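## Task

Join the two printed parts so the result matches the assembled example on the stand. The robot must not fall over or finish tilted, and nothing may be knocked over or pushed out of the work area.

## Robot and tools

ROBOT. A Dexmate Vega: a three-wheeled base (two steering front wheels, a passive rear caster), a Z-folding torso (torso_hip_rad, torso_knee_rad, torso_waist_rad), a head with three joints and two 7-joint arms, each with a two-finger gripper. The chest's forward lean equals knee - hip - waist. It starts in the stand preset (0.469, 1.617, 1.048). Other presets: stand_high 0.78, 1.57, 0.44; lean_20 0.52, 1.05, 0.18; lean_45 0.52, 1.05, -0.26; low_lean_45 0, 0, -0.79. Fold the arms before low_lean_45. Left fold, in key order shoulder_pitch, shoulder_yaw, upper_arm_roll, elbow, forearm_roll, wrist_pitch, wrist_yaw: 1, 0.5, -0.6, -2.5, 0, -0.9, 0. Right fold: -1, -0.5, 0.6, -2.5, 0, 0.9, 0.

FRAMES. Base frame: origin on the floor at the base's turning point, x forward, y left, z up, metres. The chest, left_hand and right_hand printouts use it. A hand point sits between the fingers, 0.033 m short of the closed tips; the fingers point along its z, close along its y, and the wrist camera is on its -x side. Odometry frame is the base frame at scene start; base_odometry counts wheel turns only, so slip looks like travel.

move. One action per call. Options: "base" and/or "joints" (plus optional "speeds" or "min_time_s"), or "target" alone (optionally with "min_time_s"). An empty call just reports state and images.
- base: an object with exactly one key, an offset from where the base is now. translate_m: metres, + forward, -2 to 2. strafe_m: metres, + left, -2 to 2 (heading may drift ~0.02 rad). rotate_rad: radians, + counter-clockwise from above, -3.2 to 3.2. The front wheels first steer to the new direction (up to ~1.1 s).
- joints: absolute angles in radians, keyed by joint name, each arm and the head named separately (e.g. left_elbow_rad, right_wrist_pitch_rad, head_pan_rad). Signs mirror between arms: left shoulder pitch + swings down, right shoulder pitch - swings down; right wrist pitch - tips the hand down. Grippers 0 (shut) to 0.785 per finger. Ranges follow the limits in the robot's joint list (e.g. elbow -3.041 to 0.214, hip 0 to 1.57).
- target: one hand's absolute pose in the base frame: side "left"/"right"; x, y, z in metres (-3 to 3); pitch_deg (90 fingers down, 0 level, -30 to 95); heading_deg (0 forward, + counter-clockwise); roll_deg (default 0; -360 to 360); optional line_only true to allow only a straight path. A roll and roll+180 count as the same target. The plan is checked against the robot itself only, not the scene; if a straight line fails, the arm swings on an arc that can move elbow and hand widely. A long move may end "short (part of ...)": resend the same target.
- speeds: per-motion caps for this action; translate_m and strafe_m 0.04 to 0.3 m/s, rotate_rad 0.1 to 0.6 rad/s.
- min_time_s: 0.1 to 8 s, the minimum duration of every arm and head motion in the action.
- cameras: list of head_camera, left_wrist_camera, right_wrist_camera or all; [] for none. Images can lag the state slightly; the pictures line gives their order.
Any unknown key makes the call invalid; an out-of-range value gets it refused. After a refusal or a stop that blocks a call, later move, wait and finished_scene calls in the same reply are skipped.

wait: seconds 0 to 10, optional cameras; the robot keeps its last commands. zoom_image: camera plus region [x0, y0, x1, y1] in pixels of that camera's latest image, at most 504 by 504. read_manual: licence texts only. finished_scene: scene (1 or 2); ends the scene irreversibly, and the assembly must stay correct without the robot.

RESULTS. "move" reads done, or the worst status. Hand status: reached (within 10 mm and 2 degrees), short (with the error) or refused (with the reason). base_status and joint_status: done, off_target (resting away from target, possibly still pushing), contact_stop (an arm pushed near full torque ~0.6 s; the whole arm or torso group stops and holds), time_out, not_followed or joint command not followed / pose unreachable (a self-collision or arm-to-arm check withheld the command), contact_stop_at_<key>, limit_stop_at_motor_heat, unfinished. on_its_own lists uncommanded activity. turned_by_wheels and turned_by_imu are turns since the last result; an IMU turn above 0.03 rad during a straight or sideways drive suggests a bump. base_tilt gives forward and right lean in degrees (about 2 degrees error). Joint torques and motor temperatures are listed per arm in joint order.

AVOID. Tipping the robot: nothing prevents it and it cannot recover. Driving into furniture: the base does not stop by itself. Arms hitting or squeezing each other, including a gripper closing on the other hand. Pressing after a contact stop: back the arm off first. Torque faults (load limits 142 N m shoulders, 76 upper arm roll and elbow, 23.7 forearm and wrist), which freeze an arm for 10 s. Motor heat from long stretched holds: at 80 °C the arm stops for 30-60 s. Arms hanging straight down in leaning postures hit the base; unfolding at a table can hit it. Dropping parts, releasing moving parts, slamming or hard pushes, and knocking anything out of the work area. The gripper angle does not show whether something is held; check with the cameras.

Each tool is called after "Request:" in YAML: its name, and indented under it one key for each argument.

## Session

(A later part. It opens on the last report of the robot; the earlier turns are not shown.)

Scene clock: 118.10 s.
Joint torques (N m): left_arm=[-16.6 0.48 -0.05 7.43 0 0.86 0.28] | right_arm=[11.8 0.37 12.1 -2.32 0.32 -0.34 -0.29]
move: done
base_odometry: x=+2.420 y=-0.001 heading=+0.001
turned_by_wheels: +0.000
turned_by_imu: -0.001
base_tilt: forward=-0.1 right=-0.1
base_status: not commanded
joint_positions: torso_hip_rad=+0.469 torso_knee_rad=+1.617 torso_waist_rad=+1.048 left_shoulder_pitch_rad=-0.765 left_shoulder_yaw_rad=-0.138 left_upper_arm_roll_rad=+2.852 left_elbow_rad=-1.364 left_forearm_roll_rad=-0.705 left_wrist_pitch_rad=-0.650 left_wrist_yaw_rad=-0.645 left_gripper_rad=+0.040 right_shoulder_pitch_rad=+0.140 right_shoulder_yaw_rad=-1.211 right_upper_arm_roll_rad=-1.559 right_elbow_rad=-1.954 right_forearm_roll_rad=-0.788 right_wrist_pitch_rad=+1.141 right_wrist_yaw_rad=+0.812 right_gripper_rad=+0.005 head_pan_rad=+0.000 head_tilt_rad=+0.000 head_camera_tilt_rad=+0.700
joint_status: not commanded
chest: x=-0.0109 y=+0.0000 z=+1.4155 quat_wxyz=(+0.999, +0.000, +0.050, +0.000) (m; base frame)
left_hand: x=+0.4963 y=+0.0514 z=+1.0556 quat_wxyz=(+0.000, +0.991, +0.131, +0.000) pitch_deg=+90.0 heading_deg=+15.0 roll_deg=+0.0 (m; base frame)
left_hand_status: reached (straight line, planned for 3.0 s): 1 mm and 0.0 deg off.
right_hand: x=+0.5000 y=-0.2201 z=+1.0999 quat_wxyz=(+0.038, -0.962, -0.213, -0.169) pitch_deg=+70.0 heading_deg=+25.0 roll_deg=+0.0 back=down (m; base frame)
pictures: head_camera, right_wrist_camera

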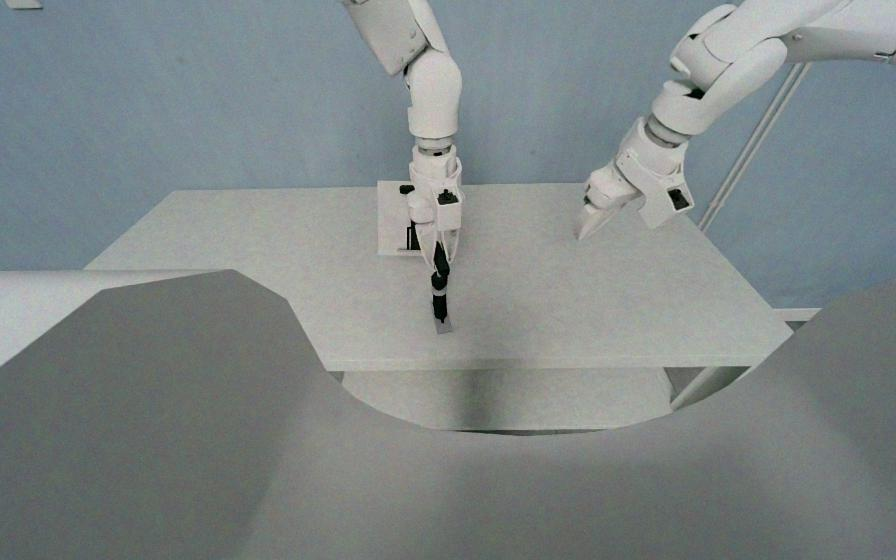

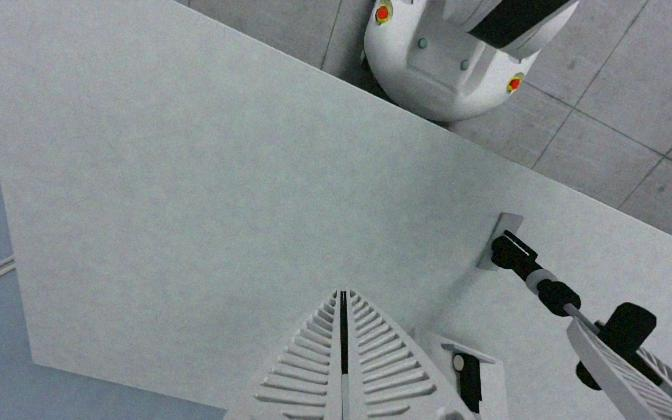

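Request:
move:
  target: {"side":"left","x":0.4965,"y":0.0515,"z":1.038,"pitch_deg":90,"heading_deg":15,"line_only":true}
  min_time_s: 3
  cameras: ["head_camera","right_wrist_camera"]

Request:
zoom_image:
  camera: "head_camera"
  region: [400, 240, 480, 320]

Request:
zoom_image:
  camera: "right_wrist_camera"
  region: [470, 200, 610, 340]

Scene clock: 122.23 s.
Joint torques (N m): left_arm=[-8.28 -1.64 -0.03 4.16 -0.3 -1.02 1.15] | right_arm=[13.25 -0.32 14.38 -1.91 0.25 -0.95 -0.09]
move: done
base_odometry: x=+2.420 y=-0.001 heading=+0.001
turned_by_wheels: +0.000
turned_by_imu: -0.001
base_tilt: forward=-0.3 right=+0.1
base_status: not commanded
joint_positions: torso_hip_rad=+0.469 torso_knee_rad=+1.617 torso_waist_rad=+1.048 left_shoulder_pitch_rad=-0.732 left_shoulder_yaw_rad=-0.146 left_upper_arm_roll_rad=+2.858 left_elbow_rad=-1.358 left_forearm_roll_rad=-0.690 left_wrist_pitch_rad=-0.630 left_wrist_yaw_rad=-0.620 left_gripper_rad=+0.040 right_shoulder_pitch_rad=+0.140 right_shoulder_yaw_rad=-1.211 right_upper_arm_roll_rad=-1.559 right_elbow_rad=-1.954 right_forearm_roll_rad=-0.788 right_wrist_pitch_rad=+1.141 right_wrist_yaw_rad=+0.812 right_gripper_rad=+0.005 head_pan_rad=+0.000 head_tilt_rad=+0.000 head_camera_tilt_rad=+0.700
joint_status: not commanded
chest: x=-0.0111 y=+0.0000 z=+1.4155 quat_wxyz=(+0.999, +0.000, +0.050, +0.000) (m; base frame)
left_hand: x=+0.4966 y=+0.0515 z=+1.0388 quat_wxyz=(+0.000, +0.991, +0.131, +0.000) pitch_deg=+90.0 heading_deg=+15.0 roll_deg=+0.0 (m; base frame)
left_hand_status: reached (straight line, planned for 3.0 s): 1 mm and 0.0 deg off.
right_hand: x=+0.4998 y=-0.2201 z=+1.1000 quat_wxyz=(+0.037, -0.961, -0.213, -0.169) pitch_deg=+70.0 heading_deg=+25.0 roll_deg=+0.0 back=down (m; base frame)
pictures: head_camera, right_wrist_camera

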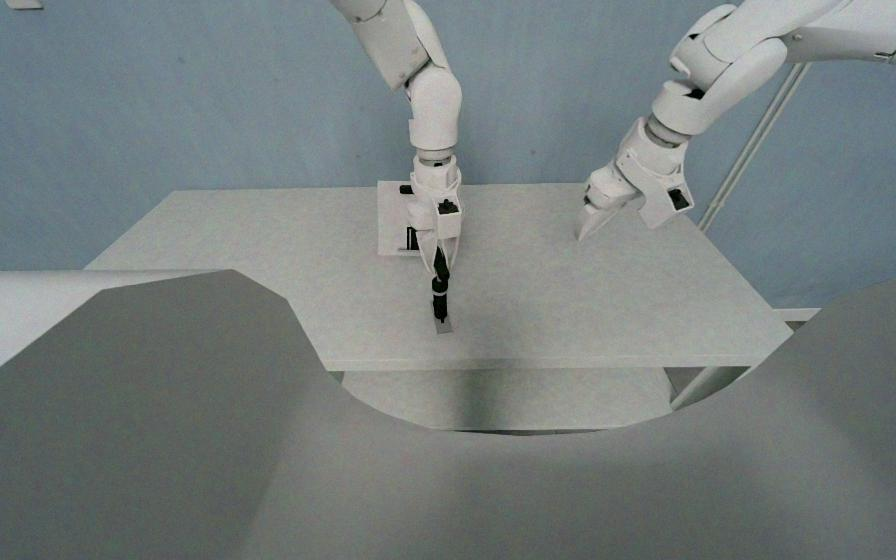

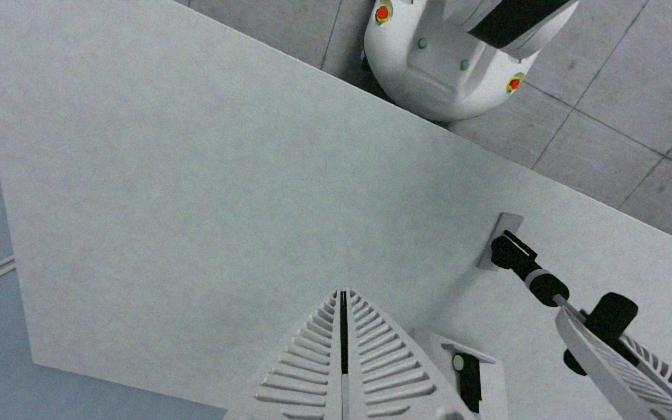

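Scaled by 6.300 from the camera's 896x560 image, which has a finer 960x600 frame.

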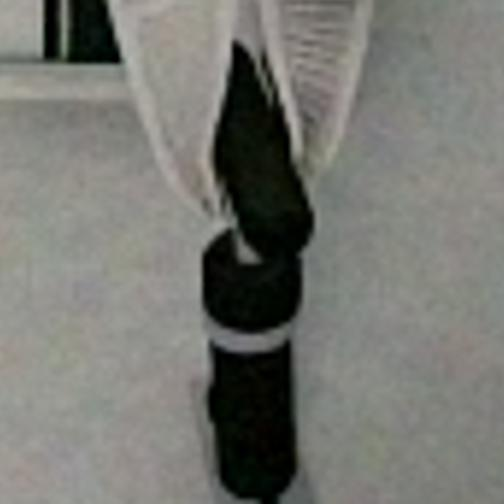

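Scaled by 3.600 from the camera's 672x420 image, which has a finer 960x600 frame.

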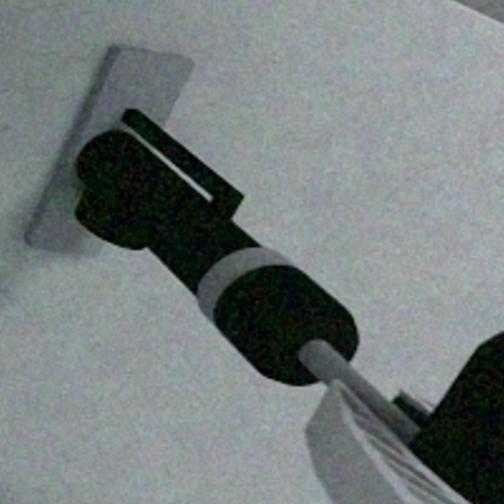

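Request:
move:
  target: {"side":"left","x":0.4965,"y":0.0515,"z":1.028,"pitch_deg":90,"heading_deg":15,"line_only":true}
  min_time_s: 3
  cameras: ["head_camera","right_wrist_camera"]

Request:
zoom_image:
  camera: "head_camera"
  region: [400, 240, 480, 320]

Request:
zoom_image:
  camera: "right_wrist_camera"
  region: [470, 200, 610, 340]

Request:
zoom_image:
  camera: "head_camera"
  region: [360, 160, 480, 260]

Scene clock: 126.33 s.
Joint torques (N m): left_arm=[-5.32 -0.92 -0.06 3.98 -0.3 0.3 0.85] | right_arm=[13.24 -1.48 11.99 -1.95 0.44 -0.67 -0.16]
move: done
base_odometry: x=+2.420 y=-0.001 heading=+0.001
turned_by_wheels: +0.000
turned_by_imu: -0.001
base_tilt: forward=-0.3 right=+0.2
base_status: not commanded
joint_positions: torso_hip_rad=+0.469 torso_knee_rad=+1.617 torso_waist_rad=+1.048 left_shoulder_pitch_rad=-0.712 left_shoulder_yaw_rad=-0.151 left_upper_arm_roll_rad=+2.862 left_elbow_rad=-1.352 left_forearm_roll_rad=-0.681 left_wrist_pitch_rad=-0.618 left_wrist_yaw_rad=-0.608 left_gripper_rad=+0.040 right_shoulder_pitch_rad=+0.140 right_shoulder_yaw_rad=-1.211 right_upper_arm_roll_rad=-1.559 right_elbow_rad=-1.954 right_forearm_roll_rad=-0.788 right_wrist_pitch_rad=+1.141 right_wrist_yaw_rad=+0.812 right_gripper_rad=+0.005 head_pan_rad=+0.000 head_tilt_rad=+0.000 head_camera_tilt_rad=+0.700
joint_status: not commanded
chest: x=-0.0113 y=+0.0000 z=+1.4155 quat_wxyz=(+0.999, +0.000, +0.050, +0.000) (m; base frame)
left_hand: x=+0.4968 y=+0.0515 z=+1.0288 quat_wxyz=(+0.000, +0.991, +0.131, +0.000) pitch_deg=+89.9 heading_deg=+15.0 roll_deg=+0.0 (m; base frame)
left_hand_status: reached (straight line, planned for 3.0 s): 1 mm and 0.1 deg off.
right_hand: x=+0.4997 y=-0.2201 z=+1.1001 quat_wxyz=(+0.037, -0.961, -0.213, -0.170) pitch_deg=+70.0 heading_deg=+25.0 roll_deg=+0.0 back=down (m; base frame)
pictures: head_camera, right_wrist_camera

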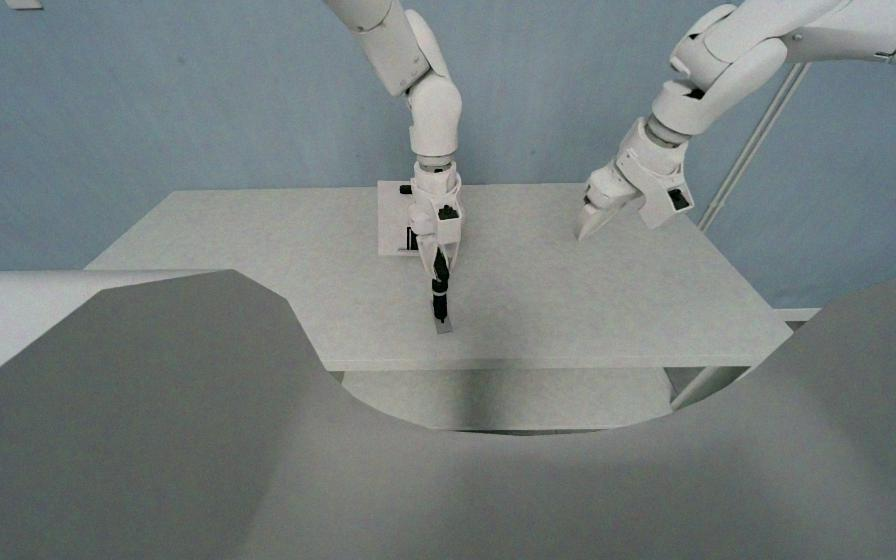

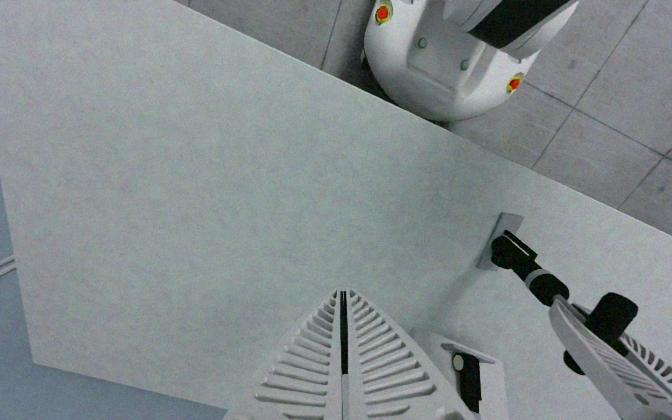

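Scaled by 6.300 from the camera's 896x560 image, which has a finer 960x600 frame.

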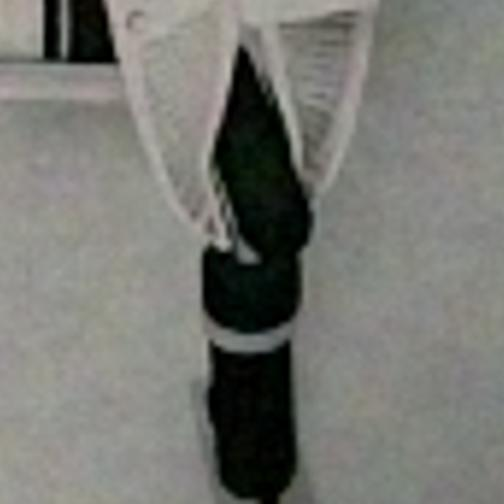

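Scaled by 3.600 from the camera's 672x420 image, which has a finer 960x600 frame.

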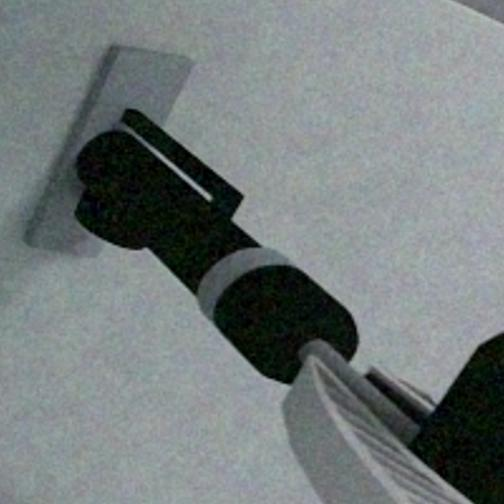

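Scaled by 4.200 from the camera's 896x560 image, which has a finer 960x600 frame.

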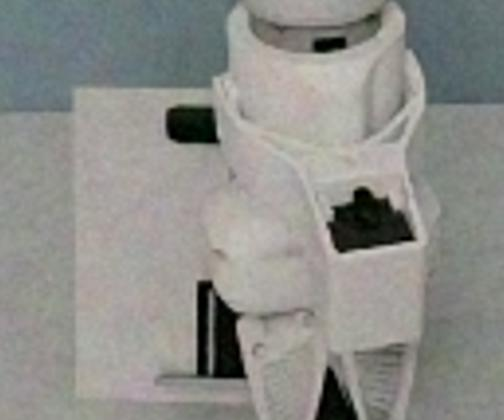

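Request:
move:
  joints: {"left_gripper_rad":0.4}
  min_time_s: 2

Request:
move:
  target: {"side":"left","x":0.4965,"y":0.0515,"z":1.15,"pitch_deg":90,"heading_deg":15,"line_only":true}
  min_time_s: 3

Request:
move:
  target: {"side":"left","x":0.5,"y":0.3,"z":1.15,"pitch_deg":90,"heading_deg":15}
  cameras: ["all"]

Request:
zoom_image:
  camera: "head_camera"
  region: [370, 170, 490, 340]

Request:
zoom_image:
  camera: "right_wrist_camera"
  region: [450, 200, 672, 420]

Request:
zoom_image:
  camera: "left_wrist_camera"
  region: [0, 80, 300, 380]

Scene clock: 127.87 s.
Joint torques (N m): left_arm=[-14.46 2.24 -1.4 4.9 -0.05 0.26 0.15] | right_arm=[12.09 -0.34 12.58 -2.13 0.29 -0.64 -0.22]
move: done
base_odometry: x=+2.420 y=-0.001 heading=+0.001
turned_by_wheels: +0.000
turned_by_imu: +0.000
base_tilt: forward=-0.2 right=+0.2
base_status: not commanded
joint_positions: torso_hip_rad=+0.469 torso_knee_rad=+1.617 torso_waist_rad=+1.048 left_shoulder_pitch_rad=-0.710 left_shoulder_yaw_rad=-0.151 left_upper_arm_roll_rad=+2.862 left_elbow_rad=-1.352 left_forearm_roll_rad=-0.681 left_wrist_pitch_rad=-0.618 left_wrist_yaw_rad=-0.607 left_gripper_rad=+0.400 right_shoulder_pitch_rad=+0.140 right_shoulder_yaw_rad=-1.211 right_upper_arm_roll_rad=-1.559 right_elbow_rad=-1.954 right_forearm_roll_rad=-0.788 right_wrist_pitch_rad=+1.141 right_wrist_yaw_rad=+0.812 right_gripper_rad=+0.005 head_pan_rad=+0.000 head_tilt_rad=+0.000 head_camera_tilt_rad=+0.700
joint_status: all done
chest: x=-0.0112 y=+0.0000 z=+1.4155 quat_wxyz=(+0.999, +0.000, +0.050, +0.000) (m; base frame)
left_hand: x=+0.4965 y=+0.0515 z=+1.0281 quat_wxyz=(+0.000, +0.991, +0.131, +0.000) pitch_deg=+90.0 heading_deg=+15.0 roll_deg=+0.0 (m; base frame)
right_hand: x=+0.4998 y=-0.2201 z=+1.1000 quat_wxyz=(+0.037, -0.961, -0.213, -0.170) pitch_deg=+70.0 heading_deg=+25.0 roll_deg=+0.0 back=down (m; base frame)
pictures: none

Scene clock: 131.60 s.
Joint torques (N m): left_arm=[-25.23 8.74 -2.47 7.07 -0.7 -0.53 -0.51] | right_arm=[12.34 -0.87 12.75 -2.07 0.48 -1.18 -0.21]
move: done
base_odometry: x=+2.420 y=-0.001 heading=+0.001
turned_by_wheels: +0.000
turned_by_imu: -0.001
base_tilt: forward=-0.3 right=+0.2
base_status: not commanded
joint_positions: torso_hip_rad=+0.469 torso_knee_rad=+1.617 torso_waist_rad=+1.048 left_shoulder_pitch_rad=-0.910 left_shoulder_yaw_rad=-0.089 left_upper_arm_roll_rad=+2.821 left_elbow_rad=-1.337 left_forearm_roll_rad=-0.814 left_wrist_pitch_rad=-0.770 left_wrist_yaw_rad=-0.821 left_gripper_rad=+0.400 right_shoulder_pitch_rad=+0.140 right_shoulder_yaw_rad=-1.211 right_upper_arm_roll_rad=-1.559 right_elbow_rad=-1.954 right_forearm_roll_rad=-0.788 right_wrist_pitch_rad=+1.141 right_wrist_yaw_rad=+0.812 right_gripper_rad=+0.005 head_pan_rad=+0.000 head_tilt_rad=+0.000 head_camera_tilt_rad=+0.700
joint_status: not commanded
chest: x=-0.0112 y=+0.0000 z=+1.4155 quat_wxyz=(+0.999, +0.000, +0.050, +0.000) (m; base frame)
left_hand: x=+0.4964 y=+0.0516 z=+1.1475 quat_wxyz=(+0.000, +0.991, +0.131, +0.000) pitch_deg=+90.0 heading_deg=+15.0 roll_deg=+0.0 (m; base frame)
left_hand_status: reached (straight line, planned for 3.0 s): 3 mm and 0.0 deg off.
right_hand: x=+0.4998 y=-0.2201 z=+1.1000 quat_wxyz=(+0.037, -0.961, -0.213, -0.170) pitch_deg=+70.0 heading_deg=+25.0 roll_deg=+0.0 back=down (m; base frame)
pictures: none

Scene clock: 135.27 s.
Joint torques (N m): left_arm=[-14.14 -0.44 -0.65 8.08 -0.22 0.25 0.39] | right_arm=[11.36 -0.11 13.83 -1.48 0.29 -0.26 -0.27]
move: done
base_odometry: x=+2.420 y=-0.001 heading=+0.001
turned_by_wheels: +0.000
turned_by_imu: -0.001
base_tilt: forward=-0.1 right=+0.1
base_status: not commanded
joint_positions: torso_hip_rad=+0.469 torso_knee_rad=+1.617 torso_waist_rad=+1.048 left_shoulder_pitch_rad=-0.950 left_shoulder_yaw_rad=+0.342 left_upper_arm_roll_rad=+3.040 left_elbow_rad=-1.316 left_forearm_roll_rad=-0.210 left_wrist_pitch_rad=-1.053 left_wrist_yaw_rad=-0.508 left_gripper_rad=+0.400 right_shoulder_pitch_rad=+0.140 right_shoulder_yaw_rad=-1.211 right_upper_arm_roll_rad=-1.559 right_elbow_rad=-1.954 right_forearm_roll_rad=-0.788 right_wrist_pitch_rad=+1.141 right_wrist_yaw_rad=+0.812 right_gripper_rad=+0.005 head_pan_rad=+0.000 head_tilt_rad=+0.000 head_camera_tilt_rad=+0.700
joint_status: not commanded
chest: x=-0.0112 y=+0.0000 z=+1.4155 quat_wxyz=(+0.999, +0.000, +0.050, +0.000) (m; base frame)
left_hand: x=+0.5003 y=+0.2981 z=+1.1502 quat_wxyz=(+0.000, +0.991, +0.130, +0.000) pitch_deg=+90.0 heading_deg=+15.0 roll_deg=+0.0 (m; base frame)
left_hand_status: reached (straight line, planned for 2.2 s): 2 mm and 0.0 deg off.
right_hand: x=+0.4998 y=-0.2201 z=+1.1000 quat_wxyz=(+0.037, -0.961, -0.213, -0.170) pitch_deg=+70.0 heading_deg=+25.0 roll_deg=+0.0 back=down (m; base frame)
pictures: head_camera, left_wrist_camera, right_wrist_camera

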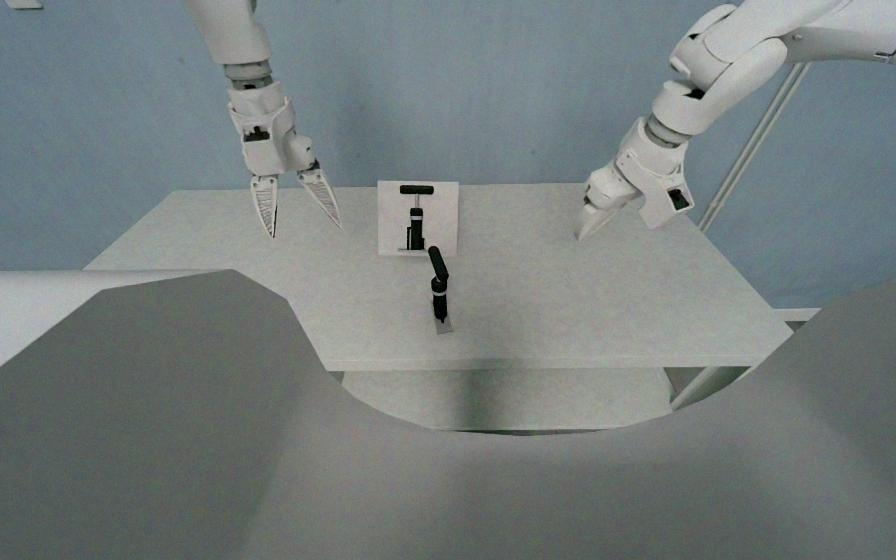

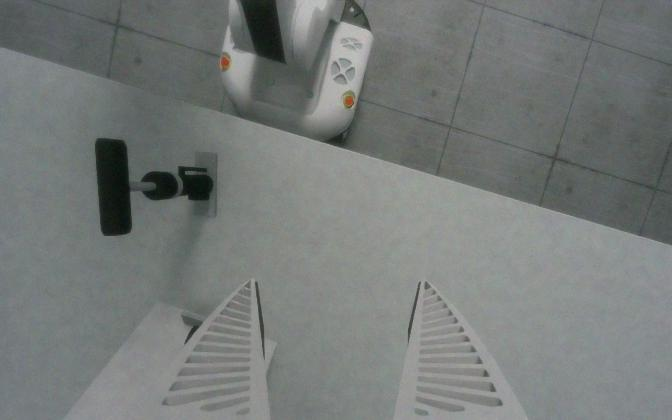

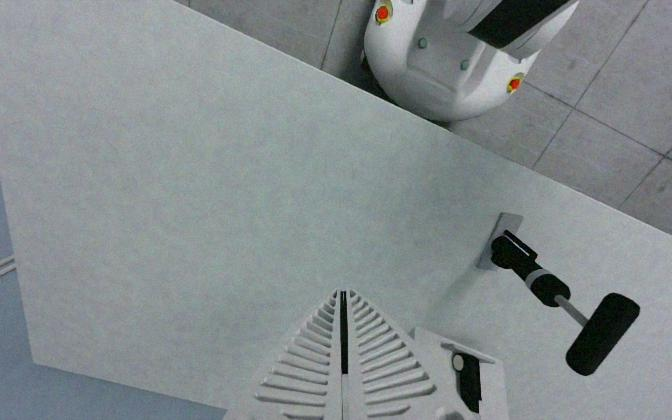

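Scaled by 2.965 from the camera's 896x560 image, which has a finer 960x600 frame.

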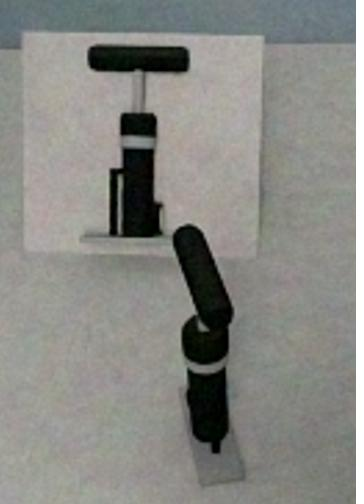

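Scaled by 2.270 from the camera's 672x420 image, which has a finer 960x600 frame.

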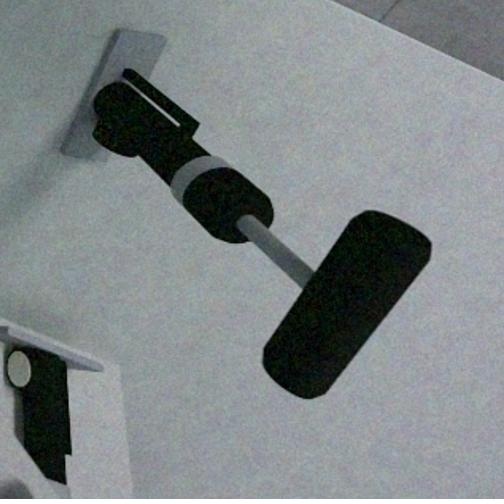

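Scaled by 1.680 from the camera's 672x420 image, which has a finer 960x600 frame.

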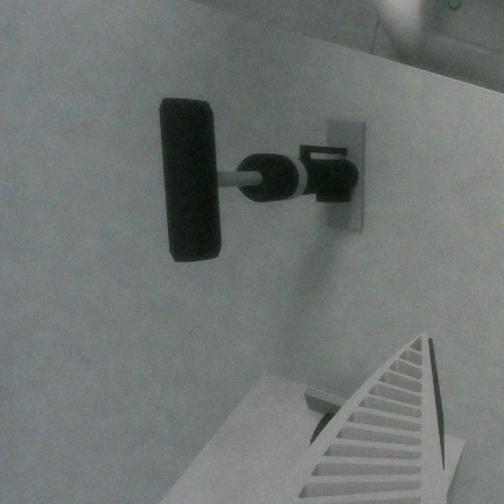

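Request:
finished_scene:
  scene: 1

The scene is finished: the task was done.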